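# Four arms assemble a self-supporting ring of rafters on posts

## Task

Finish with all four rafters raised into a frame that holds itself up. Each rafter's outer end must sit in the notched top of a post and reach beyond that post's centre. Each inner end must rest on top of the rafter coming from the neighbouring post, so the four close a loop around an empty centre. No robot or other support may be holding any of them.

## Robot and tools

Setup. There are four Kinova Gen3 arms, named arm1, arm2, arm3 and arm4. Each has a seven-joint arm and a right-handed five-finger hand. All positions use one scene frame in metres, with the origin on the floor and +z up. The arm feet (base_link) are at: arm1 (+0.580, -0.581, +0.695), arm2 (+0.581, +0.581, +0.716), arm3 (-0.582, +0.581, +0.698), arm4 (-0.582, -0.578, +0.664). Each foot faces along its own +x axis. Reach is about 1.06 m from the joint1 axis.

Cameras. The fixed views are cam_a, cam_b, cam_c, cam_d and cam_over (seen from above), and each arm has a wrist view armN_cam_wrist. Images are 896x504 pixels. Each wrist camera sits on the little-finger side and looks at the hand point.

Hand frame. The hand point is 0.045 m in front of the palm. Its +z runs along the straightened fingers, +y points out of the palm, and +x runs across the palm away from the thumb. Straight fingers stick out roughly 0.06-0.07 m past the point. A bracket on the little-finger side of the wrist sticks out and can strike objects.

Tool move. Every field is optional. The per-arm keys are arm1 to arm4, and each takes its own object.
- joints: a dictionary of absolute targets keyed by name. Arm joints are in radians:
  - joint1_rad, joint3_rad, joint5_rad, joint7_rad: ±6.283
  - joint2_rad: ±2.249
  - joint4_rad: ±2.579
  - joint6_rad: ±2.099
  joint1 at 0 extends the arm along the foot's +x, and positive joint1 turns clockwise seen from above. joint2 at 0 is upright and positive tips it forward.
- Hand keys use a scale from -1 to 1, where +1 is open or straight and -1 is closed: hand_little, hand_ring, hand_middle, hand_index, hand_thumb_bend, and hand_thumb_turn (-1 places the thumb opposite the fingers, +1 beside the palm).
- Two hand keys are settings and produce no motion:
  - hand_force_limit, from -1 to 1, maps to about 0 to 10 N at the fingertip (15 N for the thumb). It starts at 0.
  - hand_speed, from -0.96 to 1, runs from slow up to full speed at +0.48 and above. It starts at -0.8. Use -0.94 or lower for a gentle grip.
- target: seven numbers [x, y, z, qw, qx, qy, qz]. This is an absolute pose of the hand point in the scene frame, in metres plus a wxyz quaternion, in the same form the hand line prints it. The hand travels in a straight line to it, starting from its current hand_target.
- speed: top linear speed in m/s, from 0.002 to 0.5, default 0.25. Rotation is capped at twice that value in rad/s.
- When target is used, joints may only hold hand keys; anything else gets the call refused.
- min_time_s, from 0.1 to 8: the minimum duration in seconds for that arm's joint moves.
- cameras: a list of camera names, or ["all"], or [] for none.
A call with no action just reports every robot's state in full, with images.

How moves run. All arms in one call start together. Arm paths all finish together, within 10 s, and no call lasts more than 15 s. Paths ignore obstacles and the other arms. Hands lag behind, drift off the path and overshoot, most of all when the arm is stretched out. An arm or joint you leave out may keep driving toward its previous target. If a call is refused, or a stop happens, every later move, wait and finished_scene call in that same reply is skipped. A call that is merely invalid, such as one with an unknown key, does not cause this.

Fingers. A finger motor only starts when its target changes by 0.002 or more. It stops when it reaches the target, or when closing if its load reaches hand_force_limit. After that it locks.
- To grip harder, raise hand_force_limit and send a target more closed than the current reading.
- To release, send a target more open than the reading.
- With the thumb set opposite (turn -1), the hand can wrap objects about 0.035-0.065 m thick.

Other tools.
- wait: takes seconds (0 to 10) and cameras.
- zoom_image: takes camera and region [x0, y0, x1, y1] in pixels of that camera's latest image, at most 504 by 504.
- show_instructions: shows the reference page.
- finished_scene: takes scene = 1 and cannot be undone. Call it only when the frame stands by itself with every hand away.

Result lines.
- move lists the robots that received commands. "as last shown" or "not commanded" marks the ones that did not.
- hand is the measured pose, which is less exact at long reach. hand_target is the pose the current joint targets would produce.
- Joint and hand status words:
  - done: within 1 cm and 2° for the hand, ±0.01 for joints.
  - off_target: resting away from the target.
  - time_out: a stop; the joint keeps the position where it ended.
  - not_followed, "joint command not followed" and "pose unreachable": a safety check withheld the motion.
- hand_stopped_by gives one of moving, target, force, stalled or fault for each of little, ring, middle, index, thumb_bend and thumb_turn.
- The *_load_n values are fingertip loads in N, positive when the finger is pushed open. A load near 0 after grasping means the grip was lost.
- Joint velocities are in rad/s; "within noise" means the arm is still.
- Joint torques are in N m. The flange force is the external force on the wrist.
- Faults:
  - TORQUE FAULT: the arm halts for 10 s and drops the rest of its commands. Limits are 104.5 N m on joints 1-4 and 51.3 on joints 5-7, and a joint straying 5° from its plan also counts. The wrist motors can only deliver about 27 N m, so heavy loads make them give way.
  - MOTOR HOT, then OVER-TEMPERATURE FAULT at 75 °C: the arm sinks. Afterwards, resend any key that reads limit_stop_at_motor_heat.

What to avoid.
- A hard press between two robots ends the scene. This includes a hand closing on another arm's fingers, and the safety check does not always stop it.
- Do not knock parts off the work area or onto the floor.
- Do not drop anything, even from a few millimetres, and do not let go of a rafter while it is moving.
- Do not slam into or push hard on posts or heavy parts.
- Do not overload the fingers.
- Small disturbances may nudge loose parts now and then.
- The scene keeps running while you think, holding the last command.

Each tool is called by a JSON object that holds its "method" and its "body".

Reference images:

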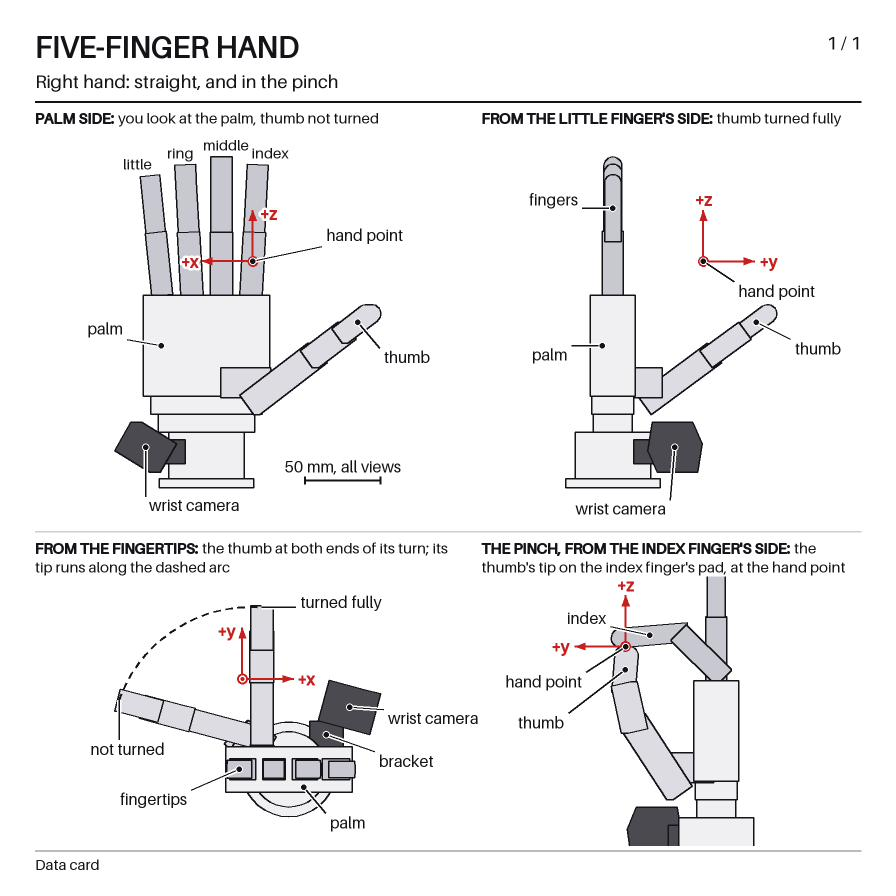

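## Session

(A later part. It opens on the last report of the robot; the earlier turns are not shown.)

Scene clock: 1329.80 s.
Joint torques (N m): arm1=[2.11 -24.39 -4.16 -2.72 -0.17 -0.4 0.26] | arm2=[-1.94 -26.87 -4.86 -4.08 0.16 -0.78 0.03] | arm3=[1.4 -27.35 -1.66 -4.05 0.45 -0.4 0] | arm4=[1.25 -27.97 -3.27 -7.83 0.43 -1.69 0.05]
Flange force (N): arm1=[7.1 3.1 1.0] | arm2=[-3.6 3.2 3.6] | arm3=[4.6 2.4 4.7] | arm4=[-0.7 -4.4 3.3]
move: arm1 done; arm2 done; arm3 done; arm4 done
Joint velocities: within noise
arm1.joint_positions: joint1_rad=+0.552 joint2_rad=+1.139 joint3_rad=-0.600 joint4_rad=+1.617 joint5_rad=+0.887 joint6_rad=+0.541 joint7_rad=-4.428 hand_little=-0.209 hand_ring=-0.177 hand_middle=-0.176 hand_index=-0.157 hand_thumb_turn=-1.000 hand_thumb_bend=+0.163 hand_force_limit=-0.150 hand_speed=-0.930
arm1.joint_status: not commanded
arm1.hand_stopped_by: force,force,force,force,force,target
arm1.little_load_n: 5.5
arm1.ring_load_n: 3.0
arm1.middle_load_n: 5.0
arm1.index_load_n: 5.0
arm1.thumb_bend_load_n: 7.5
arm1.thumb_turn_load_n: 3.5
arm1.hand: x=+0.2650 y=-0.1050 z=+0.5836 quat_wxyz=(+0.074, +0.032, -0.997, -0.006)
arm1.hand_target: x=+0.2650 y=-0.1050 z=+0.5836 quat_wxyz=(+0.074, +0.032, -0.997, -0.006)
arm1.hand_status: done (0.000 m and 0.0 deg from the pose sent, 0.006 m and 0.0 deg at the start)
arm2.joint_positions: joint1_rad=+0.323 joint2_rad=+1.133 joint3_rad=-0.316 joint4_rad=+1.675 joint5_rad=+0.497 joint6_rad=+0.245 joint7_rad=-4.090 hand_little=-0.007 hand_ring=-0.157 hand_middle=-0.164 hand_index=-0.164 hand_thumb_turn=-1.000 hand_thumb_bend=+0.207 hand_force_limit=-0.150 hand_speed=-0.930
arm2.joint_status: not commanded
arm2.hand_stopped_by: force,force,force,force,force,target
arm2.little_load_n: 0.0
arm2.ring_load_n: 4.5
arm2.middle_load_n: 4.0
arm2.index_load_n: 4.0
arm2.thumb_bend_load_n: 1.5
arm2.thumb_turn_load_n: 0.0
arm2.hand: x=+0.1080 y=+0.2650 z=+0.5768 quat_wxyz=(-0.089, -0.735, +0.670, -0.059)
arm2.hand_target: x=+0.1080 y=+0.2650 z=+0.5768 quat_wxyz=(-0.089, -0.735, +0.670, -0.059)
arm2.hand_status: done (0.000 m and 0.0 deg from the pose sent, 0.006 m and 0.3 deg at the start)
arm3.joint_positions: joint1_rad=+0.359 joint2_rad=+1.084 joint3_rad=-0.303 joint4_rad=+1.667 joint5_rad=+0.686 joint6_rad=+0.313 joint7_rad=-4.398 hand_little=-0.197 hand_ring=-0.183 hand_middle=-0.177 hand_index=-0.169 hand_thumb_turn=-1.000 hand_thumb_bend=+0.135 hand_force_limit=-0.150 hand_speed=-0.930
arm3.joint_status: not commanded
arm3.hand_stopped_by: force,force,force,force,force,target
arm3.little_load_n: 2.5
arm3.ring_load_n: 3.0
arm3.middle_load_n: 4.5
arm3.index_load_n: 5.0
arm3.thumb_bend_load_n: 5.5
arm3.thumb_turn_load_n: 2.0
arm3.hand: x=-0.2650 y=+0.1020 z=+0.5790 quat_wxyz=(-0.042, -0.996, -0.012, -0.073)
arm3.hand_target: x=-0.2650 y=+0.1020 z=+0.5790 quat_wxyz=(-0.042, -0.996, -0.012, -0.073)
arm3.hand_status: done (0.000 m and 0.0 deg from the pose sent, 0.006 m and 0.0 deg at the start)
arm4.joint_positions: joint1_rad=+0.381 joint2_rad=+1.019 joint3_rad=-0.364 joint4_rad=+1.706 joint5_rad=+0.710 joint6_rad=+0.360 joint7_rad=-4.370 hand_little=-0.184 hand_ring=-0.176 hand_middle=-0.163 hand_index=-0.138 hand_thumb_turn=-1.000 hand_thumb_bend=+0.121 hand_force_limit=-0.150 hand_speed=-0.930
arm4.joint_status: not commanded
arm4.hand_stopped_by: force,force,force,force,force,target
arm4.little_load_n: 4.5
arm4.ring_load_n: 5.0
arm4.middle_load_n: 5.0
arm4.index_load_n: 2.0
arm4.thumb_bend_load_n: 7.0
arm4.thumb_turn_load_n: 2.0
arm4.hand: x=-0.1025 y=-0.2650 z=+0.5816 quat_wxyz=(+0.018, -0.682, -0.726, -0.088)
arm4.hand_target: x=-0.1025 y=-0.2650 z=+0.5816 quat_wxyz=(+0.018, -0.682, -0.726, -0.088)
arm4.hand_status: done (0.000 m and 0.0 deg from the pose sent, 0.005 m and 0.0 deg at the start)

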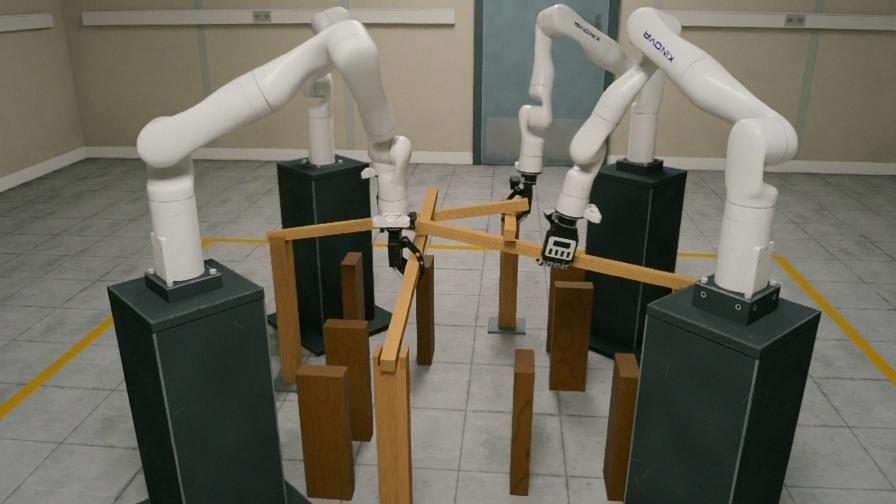

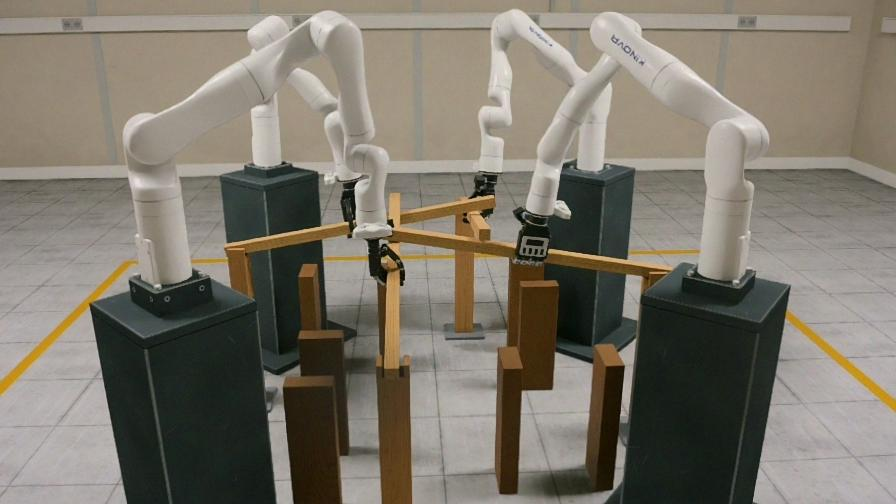

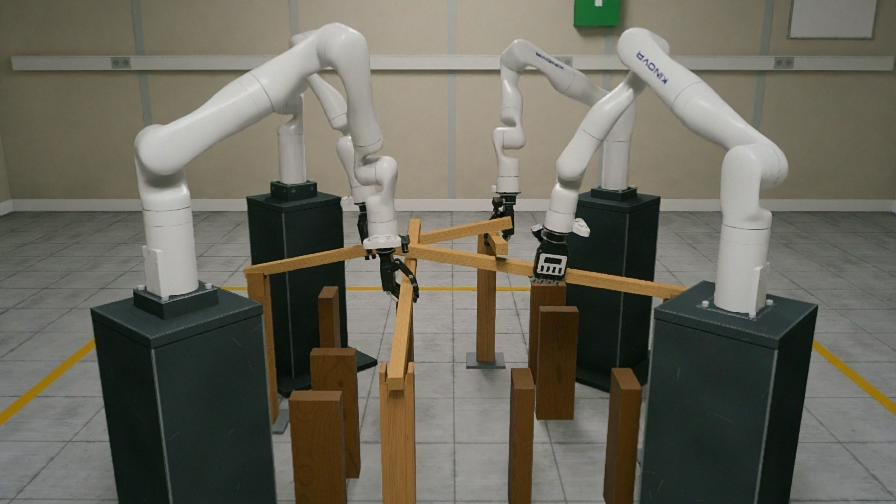

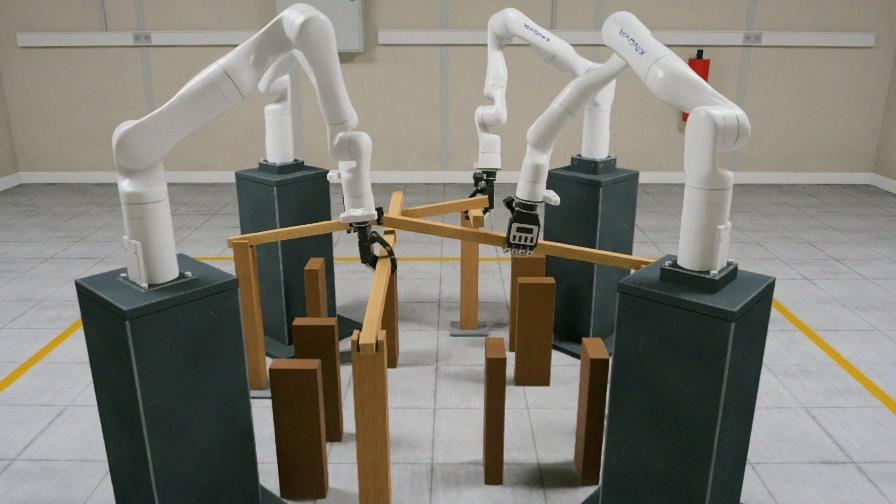

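{"method": "move", "body": {"arm1": {"target": [0.265, -0.104, 0.5816, -0.07435, -0.03154, 0.99671, 0.00631], "speed": 0.02}, "arm2": {"target": [0.108, 0.265, 0.5753, 0.08876, 0.73505, -0.66957, 0.05919], "speed": 0.02}, "arm3": {"target": [-0.265, 0.102, 0.577, 0.04239, 0.99632, 0.01204, 0.07347], "speed": 0.02}, "arm4": {"target": [-0.1025, -0.265, 0.5848, -0.01783, 0.68204, 0.72578, 0.08800], "speed": 0.02}, "cameras": ["cam_a","cam_b","cam_c","cam_d"]}}

{"method": "zoom_image", "body": {"camera": "cam_b", "region": [360, 330, 420, 390]}}

{"method": "zoom_image", "body": {"camera": "cam_d", "region": [360, 160, 440, 240]}}

{"method": "zoom_image", "body": {"camera": "cam_a", "region": [385, 175, 465, 255]}}

{"method": "zoom_image", "body": {"camera": "cam_b", "region": [360, 180, 440, 260]}}

{"method": "zoom_image", "body": {"camera": "cam_c", "region": [380, 200, 460, 280]}}

Scene clock: 1350.17 s.
Joint torques (N m): arm1=[2.28 -24.36 -4.14 -2.67 -0.19 -0.47 0.24] | arm2=[-1.94 -27.26 -4.97 -4.27 0.19 -0.94 -0.02] | arm3=[1.25 -26.66 -1.72 -3.87 0.46 -0.45 0.05] | arm4=[1.35 -28.09 -3.23 -7.83 0.56 -1.57 0.16]
Flange force (N): arm1=[7.5 3.2 0.9] | arm2=[-3.8 3.2 4.1] | arm3=[4.6 2.5 3.3] | arm4=[-0.4 -4.7 3.9]
move: arm1 done; arm2 done; arm3 done; arm4 done
Joint velocities: within noise
arm1.joint_positions: joint1_rad=+0.552 joint2_rad=+1.144 joint3_rad=-0.599 joint4_rad=+1.613 joint5_rad=+0.889 joint6_rad=+0.540 joint7_rad=-4.426 hand_little=-0.209 hand_ring=-0.177 hand_middle=-0.176 hand_index=-0.157 hand_thumb_turn=-1.000 hand_thumb_bend=+0.163 hand_force_limit=-0.150 hand_speed=-0.930
arm1.joint_status: not commanded
arm1.hand_stopped_by: force,force,force,force,force,target
arm1.little_load_n: 6.5
arm1.ring_load_n: 3.5
arm1.middle_load_n: 5.0
arm1.index_load_n: 4.5
arm1.thumb_bend_load_n: 7.5
arm1.thumb_turn_load_n: 3.0
arm1.hand: x=+0.2650 y=-0.1040 z=+0.5816 quat_wxyz=(+0.074, +0.032, -0.997, -0.006)
arm1.hand_target: x=+0.2650 y=-0.1040 z=+0.5816 quat_wxyz=(+0.074, +0.032, -0.997, -0.006)
arm1.hand_status: done (0.000 m and 0.0 deg from the pose sent, 0.002 m and 0.0 deg at the start)
arm2.joint_positions: joint1_rad=+0.322 joint2_rad=+1.136 joint3_rad=-0.315 joint4_rad=+1.673 joint5_rad=+0.498 joint6_rad=+0.242 joint7_rad=-4.090 hand_little=-0.007 hand_ring=-0.157 hand_middle=-0.164 hand_index=-0.164 hand_thumb_turn=-1.000 hand_thumb_bend=+0.207 hand_force_limit=-0.150 hand_speed=-0.930
arm2.joint_status: not commanded
arm2.hand_stopped_by: force,force,force,force,force,target
arm2.little_load_n: 0.0
arm2.ring_load_n: 5.5
arm2.middle_load_n: 4.5
arm2.index_load_n: 3.0
arm2.thumb_bend_load_n: 2.5
arm2.thumb_turn_load_n: 0.0
arm2.hand: x=+0.1080 y=+0.2650 z=+0.5753 quat_wxyz=(-0.089, -0.735, +0.670, -0.059)
arm2.hand_target: x=+0.1080 y=+0.2650 z=+0.5753 quat_wxyz=(-0.089, -0.735, +0.670, -0.059)
arm2.hand_status: done (0.000 m and 0.0 deg from the pose sent, 0.001 m and 0.0 deg at the start)
arm3.joint_positions: joint1_rad=+0.357 joint2_rad=+1.088 joint3_rad=-0.300 joint4_rad=+1.666 joint5_rad=+0.687 joint6_rad=+0.309 joint7_rad=-4.399 hand_little=-0.197 hand_ring=-0.183 hand_middle=-0.177 hand_index=-0.169 hand_thumb_turn=-1.000 hand_thumb_bend=+0.135 hand_force_limit=-0.150 hand_speed=-0.930
arm3.joint_status: not commanded
arm3.hand_stopped_by: force,force,force,force,force,target
arm3.little_load_n: 2.5
arm3.ring_load_n: 3.5
arm3.middle_load_n: 4.5
arm3.index_load_n: 4.5
arm3.thumb_bend_load_n: 5.5
arm3.thumb_turn_load_n: 1.5
arm3.hand: x=-0.2650 y=+0.1020 z=+0.5770 quat_wxyz=(-0.042, -0.996, -0.012, -0.073)
arm3.hand_target: x=-0.2650 y=+0.1020 z=+0.5770 quat_wxyz=(-0.042, -0.996, -0.012, -0.073)
arm3.hand_status: done (0.000 m and 0.0 deg from the pose sent, 0.002 m and 0.0 deg at the start)
arm4.joint_positions: joint1_rad=+0.384 joint2_rad=+1.013 joint3_rad=-0.369 joint4_rad=+1.707 joint5_rad=+0.707 joint6_rad=+0.367 joint7_rad=-4.368 hand_little=-0.184 hand_ring=-0.176 hand_middle=-0.163 hand_index=-0.138 hand_thumb_turn=-1.000 hand_thumb_bend=+0.121 hand_force_limit=-0.150 hand_speed=-0.930
arm4.joint_status: not commanded
arm4.hand_stopped_by: force,force,force,force,force,target
arm4.little_load_n: 3.0
arm4.ring_load_n: 4.5
arm4.middle_load_n: 5.5
arm4.index_load_n: 3.0
arm4.thumb_bend_load_n: 7.0
arm4.thumb_turn_load_n: 3.5
arm4.hand: x=-0.1025 y=-0.2650 z=+0.5848 quat_wxyz=(+0.018, -0.682, -0.726, -0.088)
arm4.hand_target: x=-0.1025 y=-0.2650 z=+0.5848 quat_wxyz=(+0.018, -0.682, -0.726, -0.088)
arm4.hand_status: done (0.000 m and 0.0 deg from the pose sent, 0.003 m and 0.0 deg at the start)

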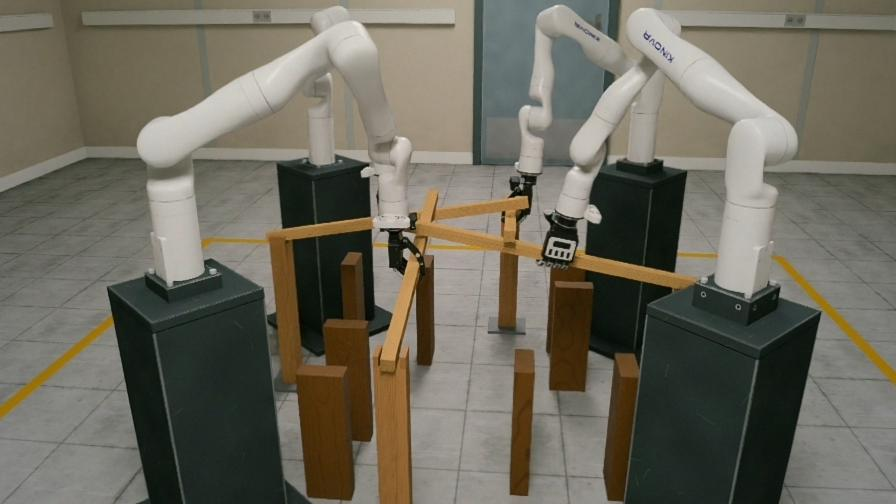

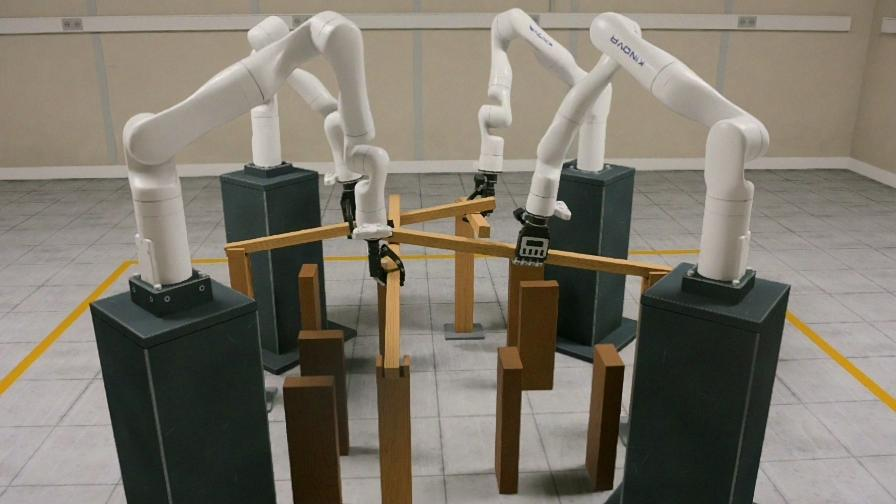

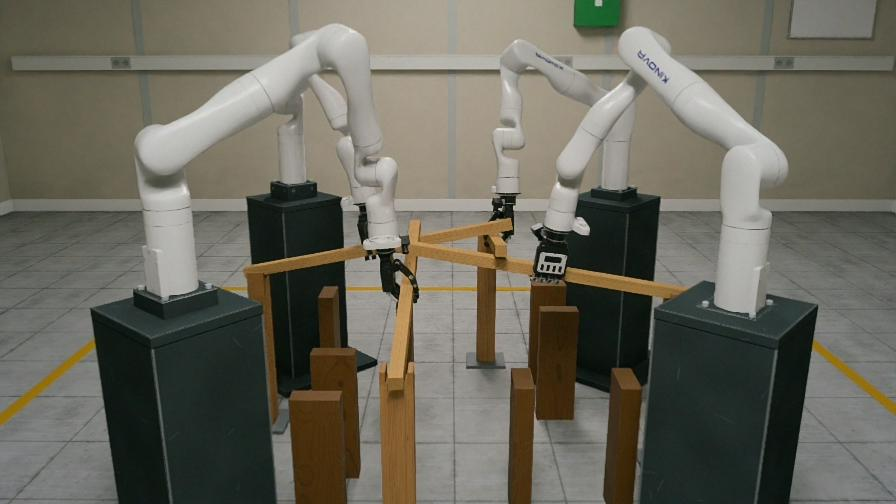

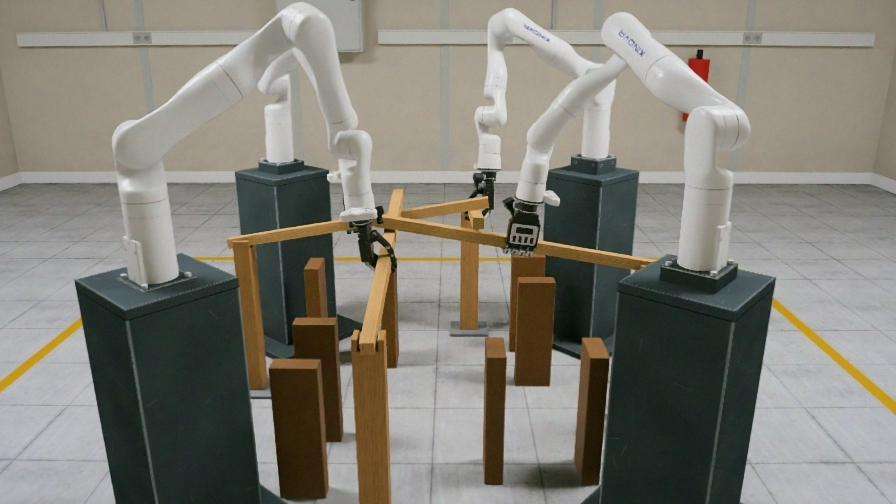

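Scaled by 8.400 from the camera's image (finer frame: 1280x720).

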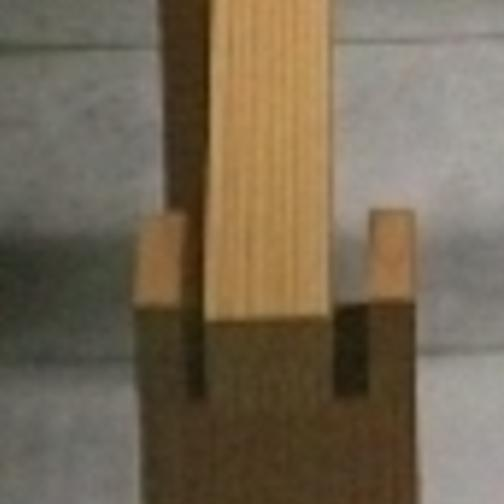

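Scaled by 6.300 from the camera's image (finer frame: 1280x720).

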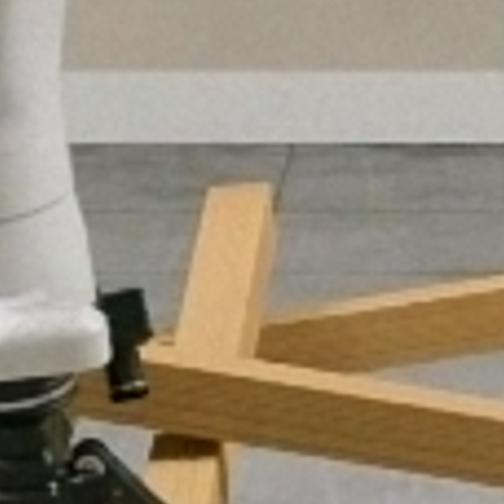

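Scaled by 6.300 from the camera's image (finer frame: 1280x720).

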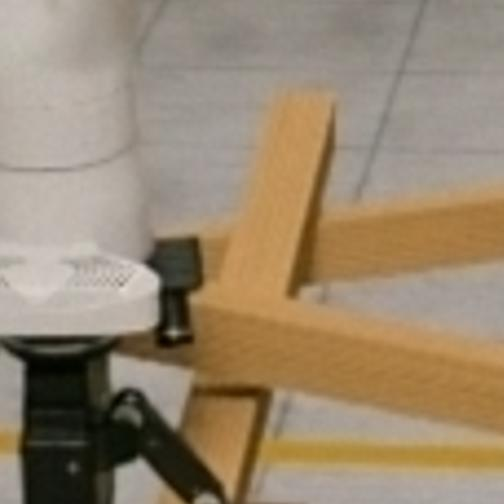

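Scaled by 6.300 from the camera's image (finer frame: 1280x720).

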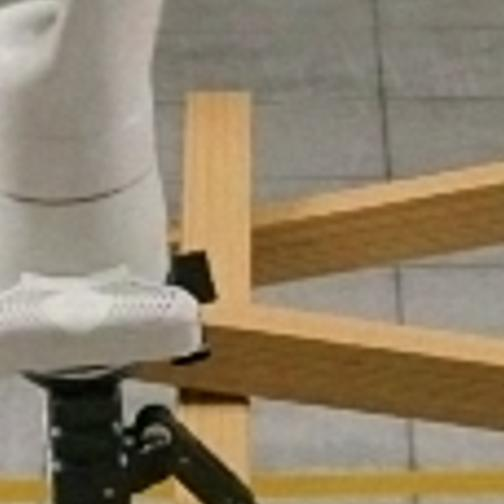

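Scaled by 6.300 from the camera's image (finer frame: 1280x720).

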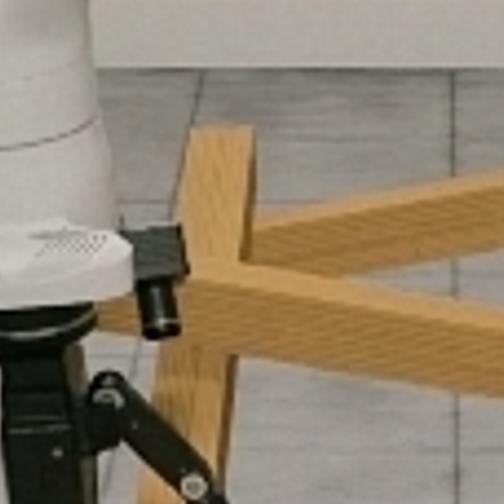

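{"method": "zoom_image", "body": {"camera": "cam_c", "region": [360, 340, 420, 400]}}

{"method": "zoom_image", "body": {"camera": "cam_d", "region": [340, 310, 400, 370]}}

{"method": "zoom_image", "body": {"camera": "cam_a", "region": [360, 320, 420, 380]}}

{"method": "zoom_image", "body": {"camera": "cam_a", "region": [400, 180, 460, 250]}}

{"method": "zoom_image", "body": {"camera": "cam_d", "region": [370, 180, 430, 240]}}

{"method": "zoom_image", "body": {"camera": "cam_c", "region": [390, 210, 450, 270]}}

Scaled by 8.400 from the camera's image (finer frame: 1280x720).

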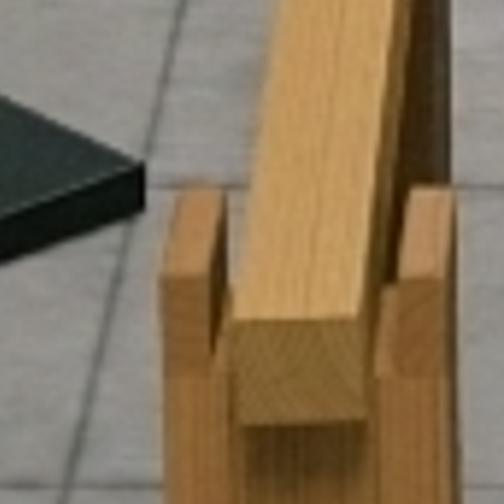

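Scaled by 8.400 from the camera's image (finer frame: 1280x720).

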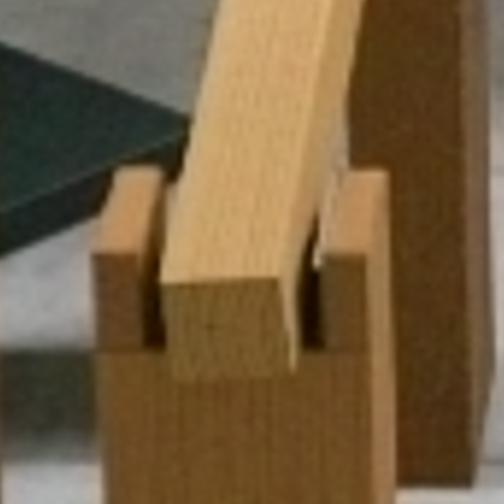

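Scaled by 8.400 from the camera's image (finer frame: 1280x720).

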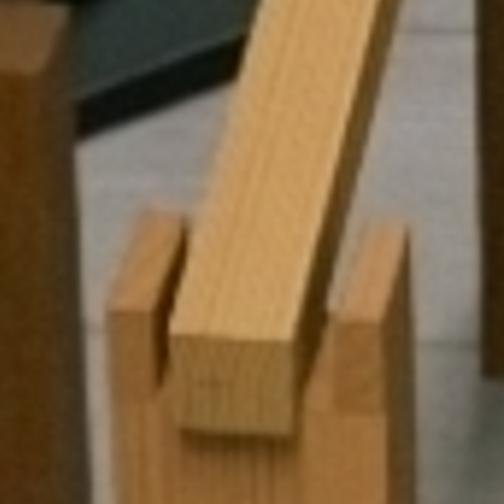

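Scaled by 7.200 from the camera's image (finer frame: 1280x720).

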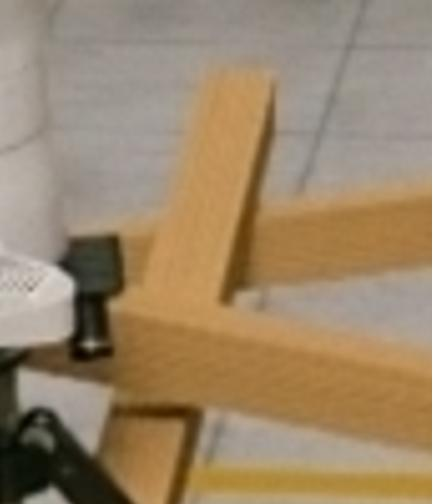

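Scaled by 8.400 from the camera's image (finer frame: 1280x720).

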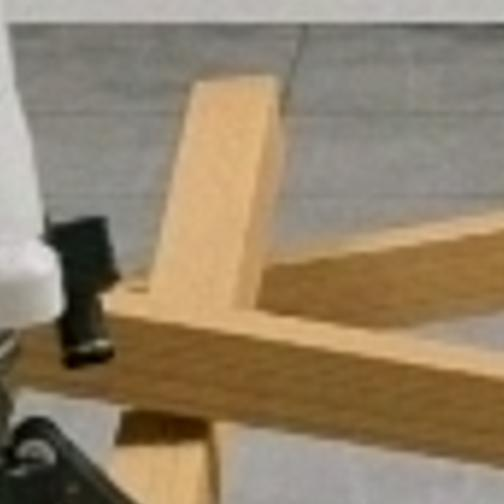

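Scaled by 8.400 from the camera's image (finer frame: 1280x720).

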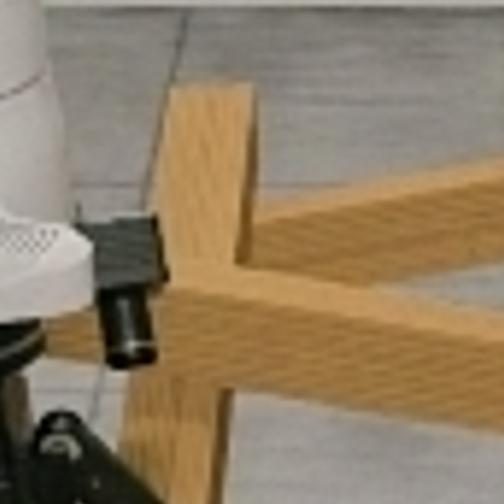

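{"method": "move", "body": {"arm1": {"target": [0.265, -0.104, 0.578, -0.06869, -0.03160, 0.99711, 0.00649], "speed": 0.02}, "arm2": {"target": [0.108, 0.265, 0.571, 0.08440, 0.73566, -0.66988, 0.05435], "speed": 0.02}, "arm3": {"target": [-0.265, 0.102, 0.5722, 0.02073, 0.99739, 0.01377, 0.06762], "speed": 0.02}, "arm4": {"target": [-0.1025, -0.265, 0.5766, -0.03575, 0.68128, 0.72891, 0.05716], "speed": 0.02}, "cameras": ["cam_a","cam_b","cam_c","cam_d"]}}

{"method": "zoom_image", "body": {"camera": "cam_b", "region": [360, 330, 420, 390]}}

{"method": "zoom_image", "body": {"camera": "cam_b", "region": [360, 190, 430, 260]}}

{"method": "zoom_image", "body": {"camera": "cam_c", "region": [360, 340, 420, 400]}}

{"method": "zoom_image", "body": {"camera": "cam_c", "region": [390, 210, 460, 280]}}

{"method": "zoom_image", "body": {"camera": "cam_d", "region": [340, 310, 400, 370]}}

{"method": "zoom_image", "body": {"camera": "cam_d", "region": [370, 180, 440, 250]}}

{"method": "zoom_image", "body": {"camera": "cam_a", "region": [360, 320, 420, 380]}}

{"method": "zoom_image", "body": {"camera": "cam_a", "region": [400, 180, 470, 250]}}

Scene clock: 1463.50 s.
Joint torques (N m): arm1=[2.12 -24.51 -4.05 -2.6 -0.15 -0.39 0.27] | arm2=[-1.97 -27.83 -4.94 -4.58 0.19 -1.04 -0.02] | arm3=[1.06 -26.32 -2.53 -3.72 0.42 -0.35 0.14] | arm4=[1.38 -28.63 -4.09 -8 0.47 -1.38 0.08]
Flange force (N): arm1=[7.4 3.5 0.9] | arm2=[-4.1 2.9 4.7] | arm3=[4.6 3.1 2.0] | arm4=[-0.4 -3.9 3.8]
move: arm1 done; arm2 done; arm3 done; arm4 done
Joint velocities: within noise
arm1.joint_positions: joint1_rad=+0.541 joint2_rad=+1.151 joint3_rad=-0.591 joint4_rad=+1.604 joint5_rad=+0.890 joint6_rad=+0.547 joint7_rad=-4.431 hand_little=-0.209 hand_ring=-0.177 hand_middle=-0.176 hand_index=-0.157 hand_thumb_turn=-1.000 hand_thumb_bend=+0.163 hand_force_limit=-0.150 hand_speed=-0.930
arm1.joint_status: not commanded
arm1.hand_stopped_by: force,force,force,force,force,target
arm1.little_load_n: 6.0
arm1.ring_load_n: 3.5
arm1.middle_load_n: 5.0
arm1.index_load_n: 4.5
arm1.thumb_bend_load_n: 7.0
arm1.thumb_turn_load_n: 3.0
arm1.hand: x=+0.2650 y=-0.1040 z=+0.5780 quat_wxyz=(+0.069, +0.032, -0.997, -0.006)
arm1.hand_target: x=+0.2650 y=-0.1040 z=+0.5780 quat_wxyz=(+0.069, +0.032, -0.997, -0.006)
arm1.hand_status: done (0.000 m and 0.0 deg from the pose sent, 0.004 m and 0.7 deg at the start)
arm2.joint_positions: joint1_rad=+0.306 joint2_rad=+1.144 joint3_rad=-0.302 joint4_rad=+1.663 joint5_rad=+0.497 joint6_rad=+0.248 joint7_rad=-4.098 hand_little=-0.007 hand_ring=-0.157 hand_middle=-0.164 hand_index=-0.164 hand_thumb_turn=-1.000 hand_thumb_bend=+0.207 hand_force_limit=-0.150 hand_speed=-0.930
arm2.joint_status: not commanded
arm2.hand_stopped_by: force,force,force,force,force,target
arm2.little_load_n: 0.0
arm2.ring_load_n: 7.0
arm2.middle_load_n: 4.5
arm2.index_load_n: 1.5
arm2.thumb_bend_load_n: 2.5
arm2.thumb_turn_load_n: -0.5
arm2.hand: x=+0.1080 y=+0.2650 z=+0.5710 quat_wxyz=(-0.084, -0.736, +0.670, -0.054)
arm2.hand_target: x=+0.1080 y=+0.2650 z=+0.5710 quat_wxyz=(-0.084, -0.736, +0.670, -0.054)
arm2.hand_status: done (0.000 m and 0.0 deg from the pose sent, 0.004 m and 0.8 deg at the start)
arm3.joint_positions: joint1_rad=+0.408 joint2_rad=+1.115 joint3_rad=-0.370 joint4_rad=+1.614 joint5_rad=+0.664 joint6_rad=+0.399 joint7_rad=-4.336 hand_little=-0.197 hand_ring=-0.183 hand_middle=-0.177 hand_index=-0.169 hand_thumb_turn=-1.000 hand_thumb_bend=+0.135 hand_force_limit=-0.150 hand_speed=-0.930
arm3.joint_status: not commanded
arm3.hand_stopped_by: force,force,force,force,force,target
arm3.little_load_n: 2.0
arm3.ring_load_n: 3.0
arm3.middle_load_n: 4.5
arm3.index_load_n: 5.0
arm3.thumb_bend_load_n: 5.5
arm3.thumb_turn_load_n: 2.0
arm3.hand: x=-0.2650 y=+0.1020 z=+0.5722 quat_wxyz=(-0.021, -0.997, -0.014, -0.068)
arm3.hand_target: x=-0.2650 y=+0.1020 z=+0.5722 quat_wxyz=(-0.021, -0.997, -0.014, -0.068)
arm3.hand_status: done (0.000 m and 0.0 deg from the pose sent, 0.005 m and 2.6 deg at the start)
arm4.joint_positions: joint1_rad=+0.450 joint2_rad=+1.060 joint3_rad=-0.463 joint4_rad=+1.624 joint5_rad=+0.659 joint6_rad=+0.499 joint7_rad=-4.269 hand_little=-0.184 hand_ring=-0.176 hand_middle=-0.163 hand_index=-0.138 hand_thumb_turn=-1.000 hand_thumb_bend=+0.121 hand_force_limit=-0.150 hand_speed=-0.930
arm4.joint_status: not commanded
arm4.hand_stopped_by: force,force,force,force,force,target
arm4.little_load_n: 3.0
arm4.ring_load_n: 4.5
arm4.middle_load_n: 5.0
arm4.index_load_n: 3.5
arm4.thumb_bend_load_n: 6.5
arm4.thumb_turn_load_n: 3.0
arm4.hand: x=-0.1025 y=-0.2650 z=+0.5766 quat_wxyz=(+0.036, -0.681, -0.729, -0.057)
arm4.hand_target: x=-0.1025 y=-0.2650 z=+0.5766 quat_wxyz=(+0.036, -0.681, -0.729, -0.057)
arm4.hand_status: done (0.000 m and 0.0 deg from the pose sent, 0.008 m and 4.1 deg at the start)

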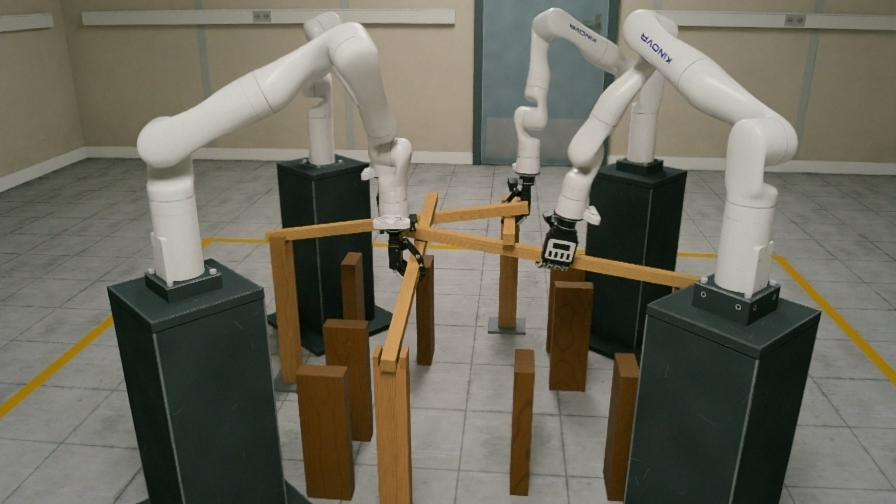

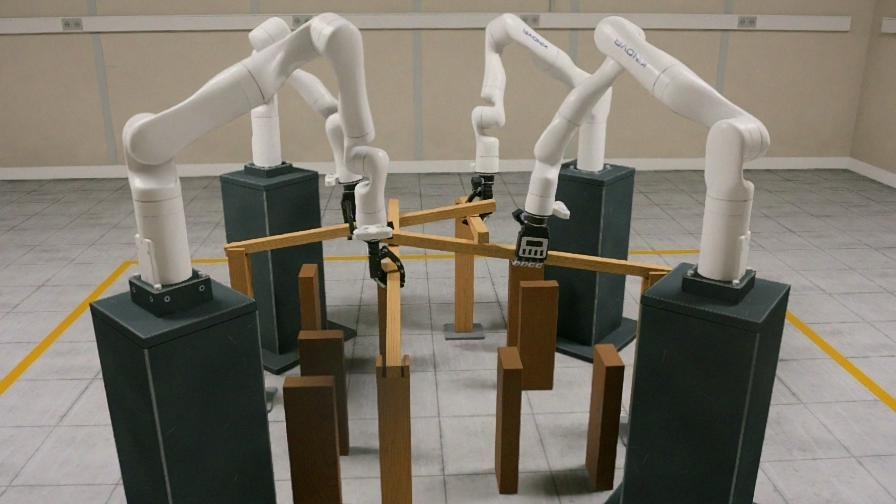

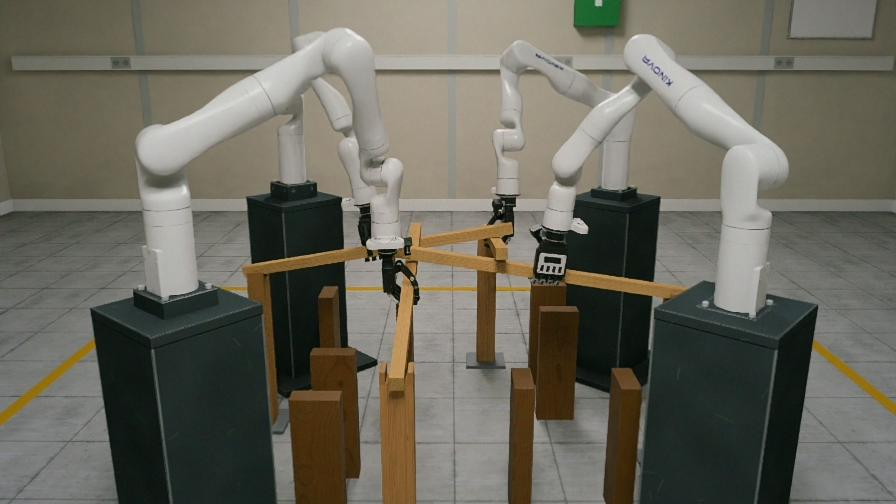

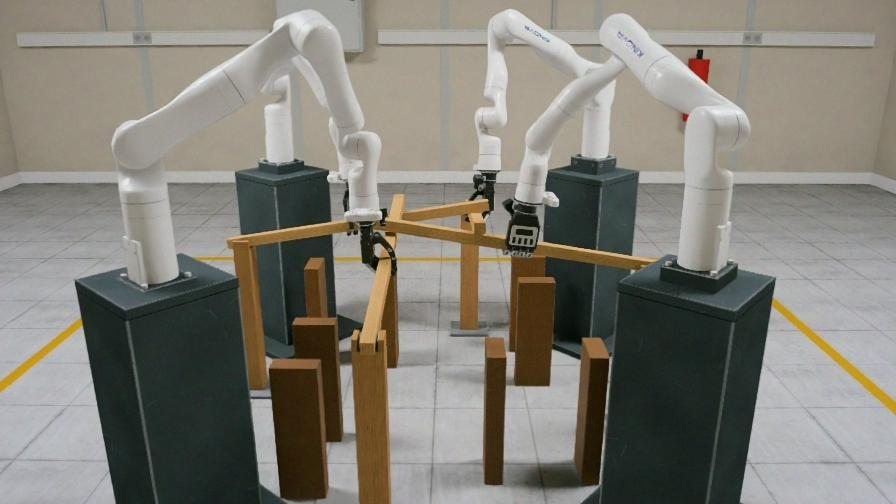

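Scaled by 8.400 from the camera's image (finer frame: 1280x720).

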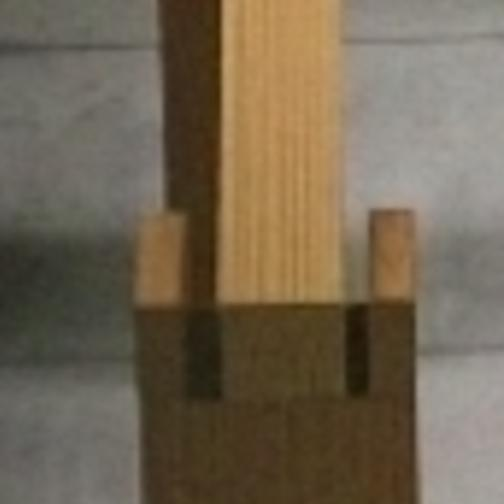

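Scaled by 7.200 from the camera's image (finer frame: 1280x720).

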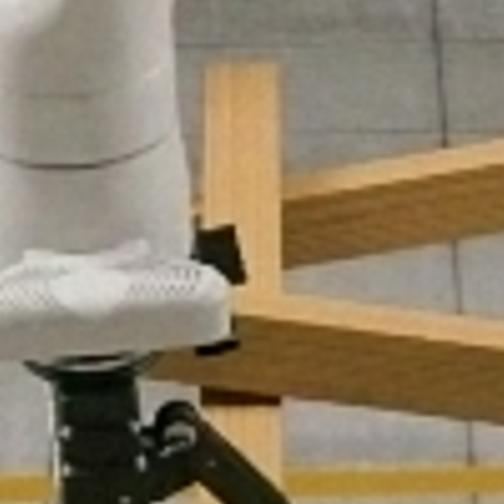

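Scaled by 8.400 from the camera's image (finer frame: 1280x720).

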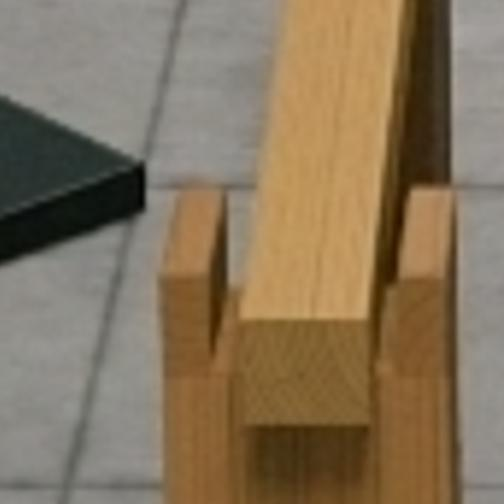

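Scaled by 7.200 from the camera's image (finer frame: 1280x720).

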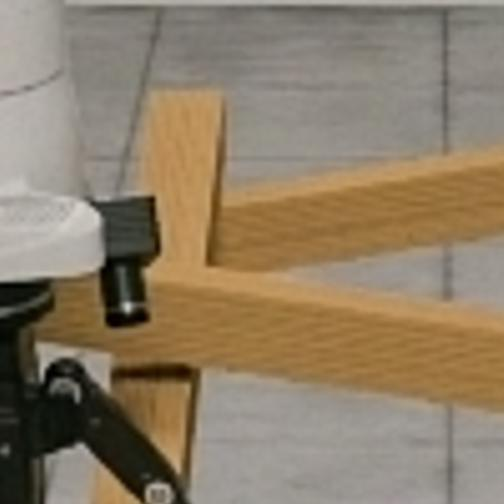

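Scaled by 8.400 from the camera's image (finer frame: 1280x720).

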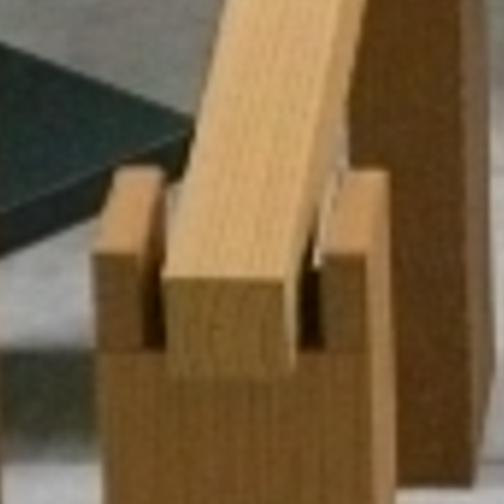

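Scaled by 7.200 from the camera's image (finer frame: 1280x720).

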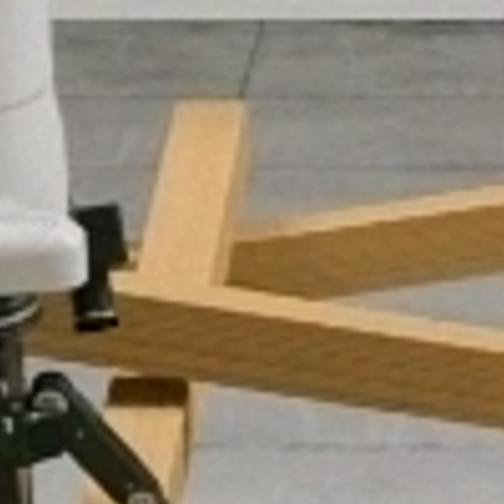

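Scaled by 8.400 from the camera's image (finer frame: 1280x720).

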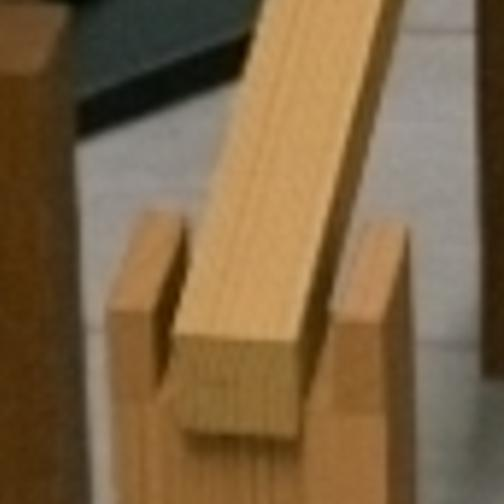

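Scaled by 7.200 from the camera's image (finer frame: 1280x720).

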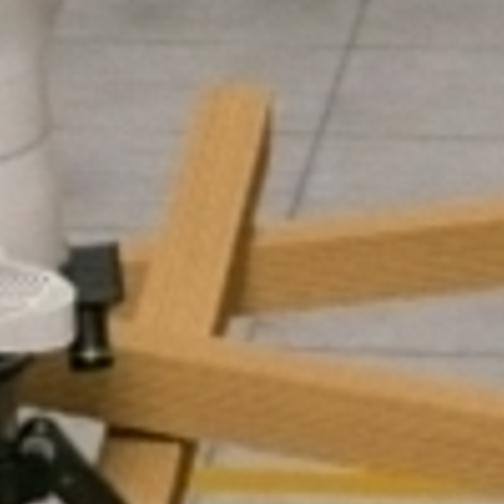

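{"method": "move", "body": {"arm3": {"target": [-0.265, 0.102, 0.577, 0.02073, 0.99700, 0.01377, 0.07344], "speed": 0.02}, "cameras": ["cam_b","cam_c"]}}

{"method": "zoom_image", "body": {"camera": "cam_b", "region": [360, 330, 420, 390]}}

{"method": "zoom_image", "body": {"camera": "cam_b", "region": [360, 190, 430, 260]}}

Scene clock: 1489.40 s.
Joint torques (N m): arm1=[2.16 -24.53 -4.05 -2.63 -0.17 -0.38 0.25] | arm2=[-1.94 -26.91 -4.61 -4.02 0.21 -0.72 -0.02] | arm3=[1.38 -27.6 -2.69 -4.26 0.43 -0.43 0.02] | arm4=[1.34 -28.64 -4.2 -8.03 0.5 -1.37 0.11]
Flange force (N): arm1=[7.4 3.4 0.9] | arm2=[-3.5 3.4 3.5] | arm3=[4.5 2.6 4.5] | arm4=[-0.6 -4.2 3.9]
move: arm3 done
Joint velocities: within noise
arm1, arm2, arm4: as last shown
arm1.ring_load_n: 4.0
arm2.ring_load_n: 4.0
arm2.middle_load_n: 4.0
arm2.index_load_n: 4.5
arm2.thumb_bend_load_n: 1.5
arm2.thumb_turn_load_n: 0.0
arm3.joint_positions: joint1_rad=+0.420 joint2_rad=+1.104 joint3_rad=-0.379 joint4_rad=+1.625 joint5_rad=+0.663 joint6_rad=+0.392 joint7_rad=-4.330 hand_little=-0.197 hand_ring=-0.183 hand_middle=-0.177 hand_index=-0.169 hand_thumb_turn=-1.000 hand_thumb_bend=+0.135 hand_force_limit=-0.150 hand_speed=-0.930
arm3.joint_status: not commanded
arm3.hand_stopped_by: force,force,force,force,force,target
arm3.little_load_n: 2.5
arm3.ring_load_n: 3.5
arm3.middle_load_n: 4.5
arm3.index_load_n: 4.5
arm3.thumb_bend_load_n: 5.5
arm3.thumb_turn_load_n: 1.5
arm3.hand: x=-0.2650 y=+0.1020 z=+0.5770 quat_wxyz=(-0.021, -0.997, -0.014, -0.073)
arm3.hand_target: x=-0.2650 y=+0.1020 z=+0.5770 quat_wxyz=(-0.021, -0.997, -0.014, -0.073)
arm3.hand_status: done (0.000 m and 0.0 deg from the pose sent, 0.005 m and 0.7 deg at the start)
arm4.little_load_n: 2.5
arm4.ring_load_n: 4.0
arm4.middle_load_n: 5.5
arm4.thumb_bend_load_n: 7.0
arm4.thumb_turn_load_n: 3.5

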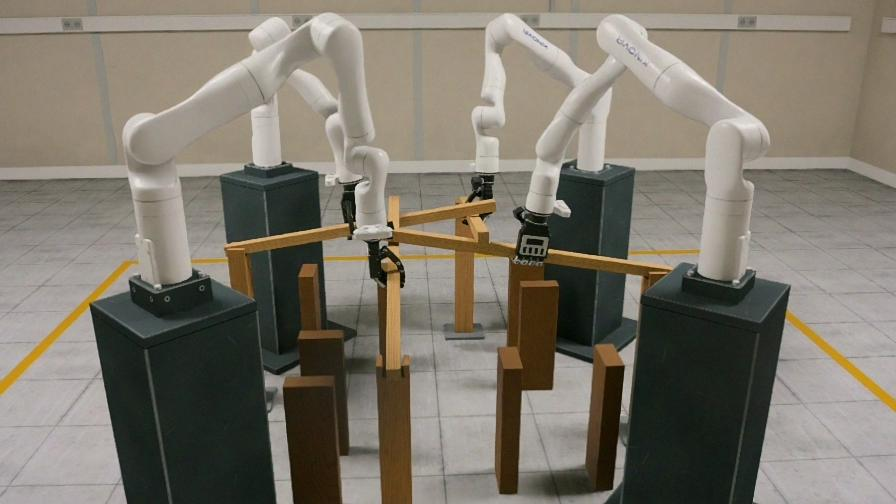

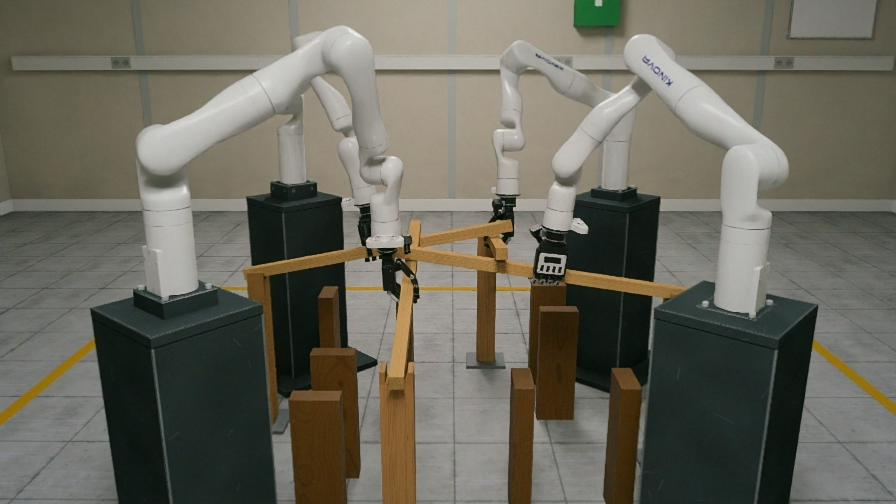

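Scaled by 8.400 from the camera's image (finer frame: 1280x720).

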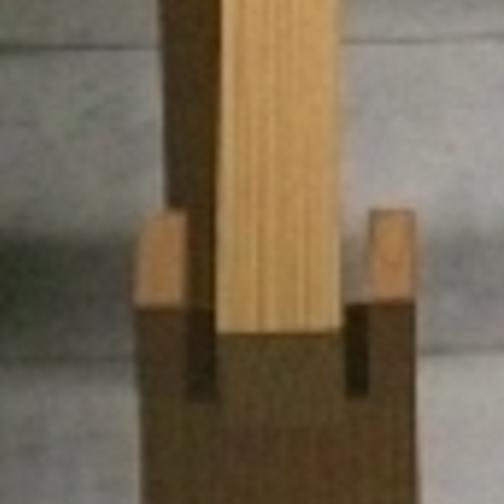

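Scaled by 7.200 from the camera's image (finer frame: 1280x720).

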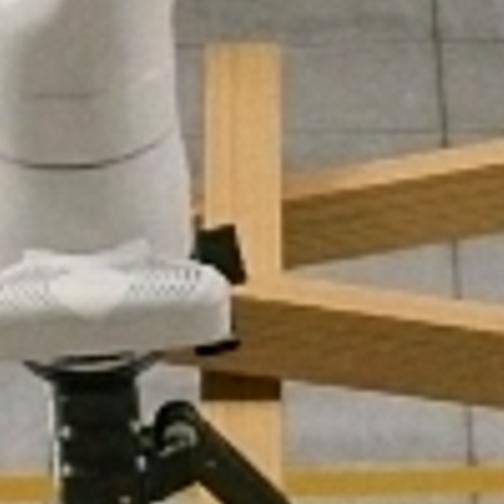

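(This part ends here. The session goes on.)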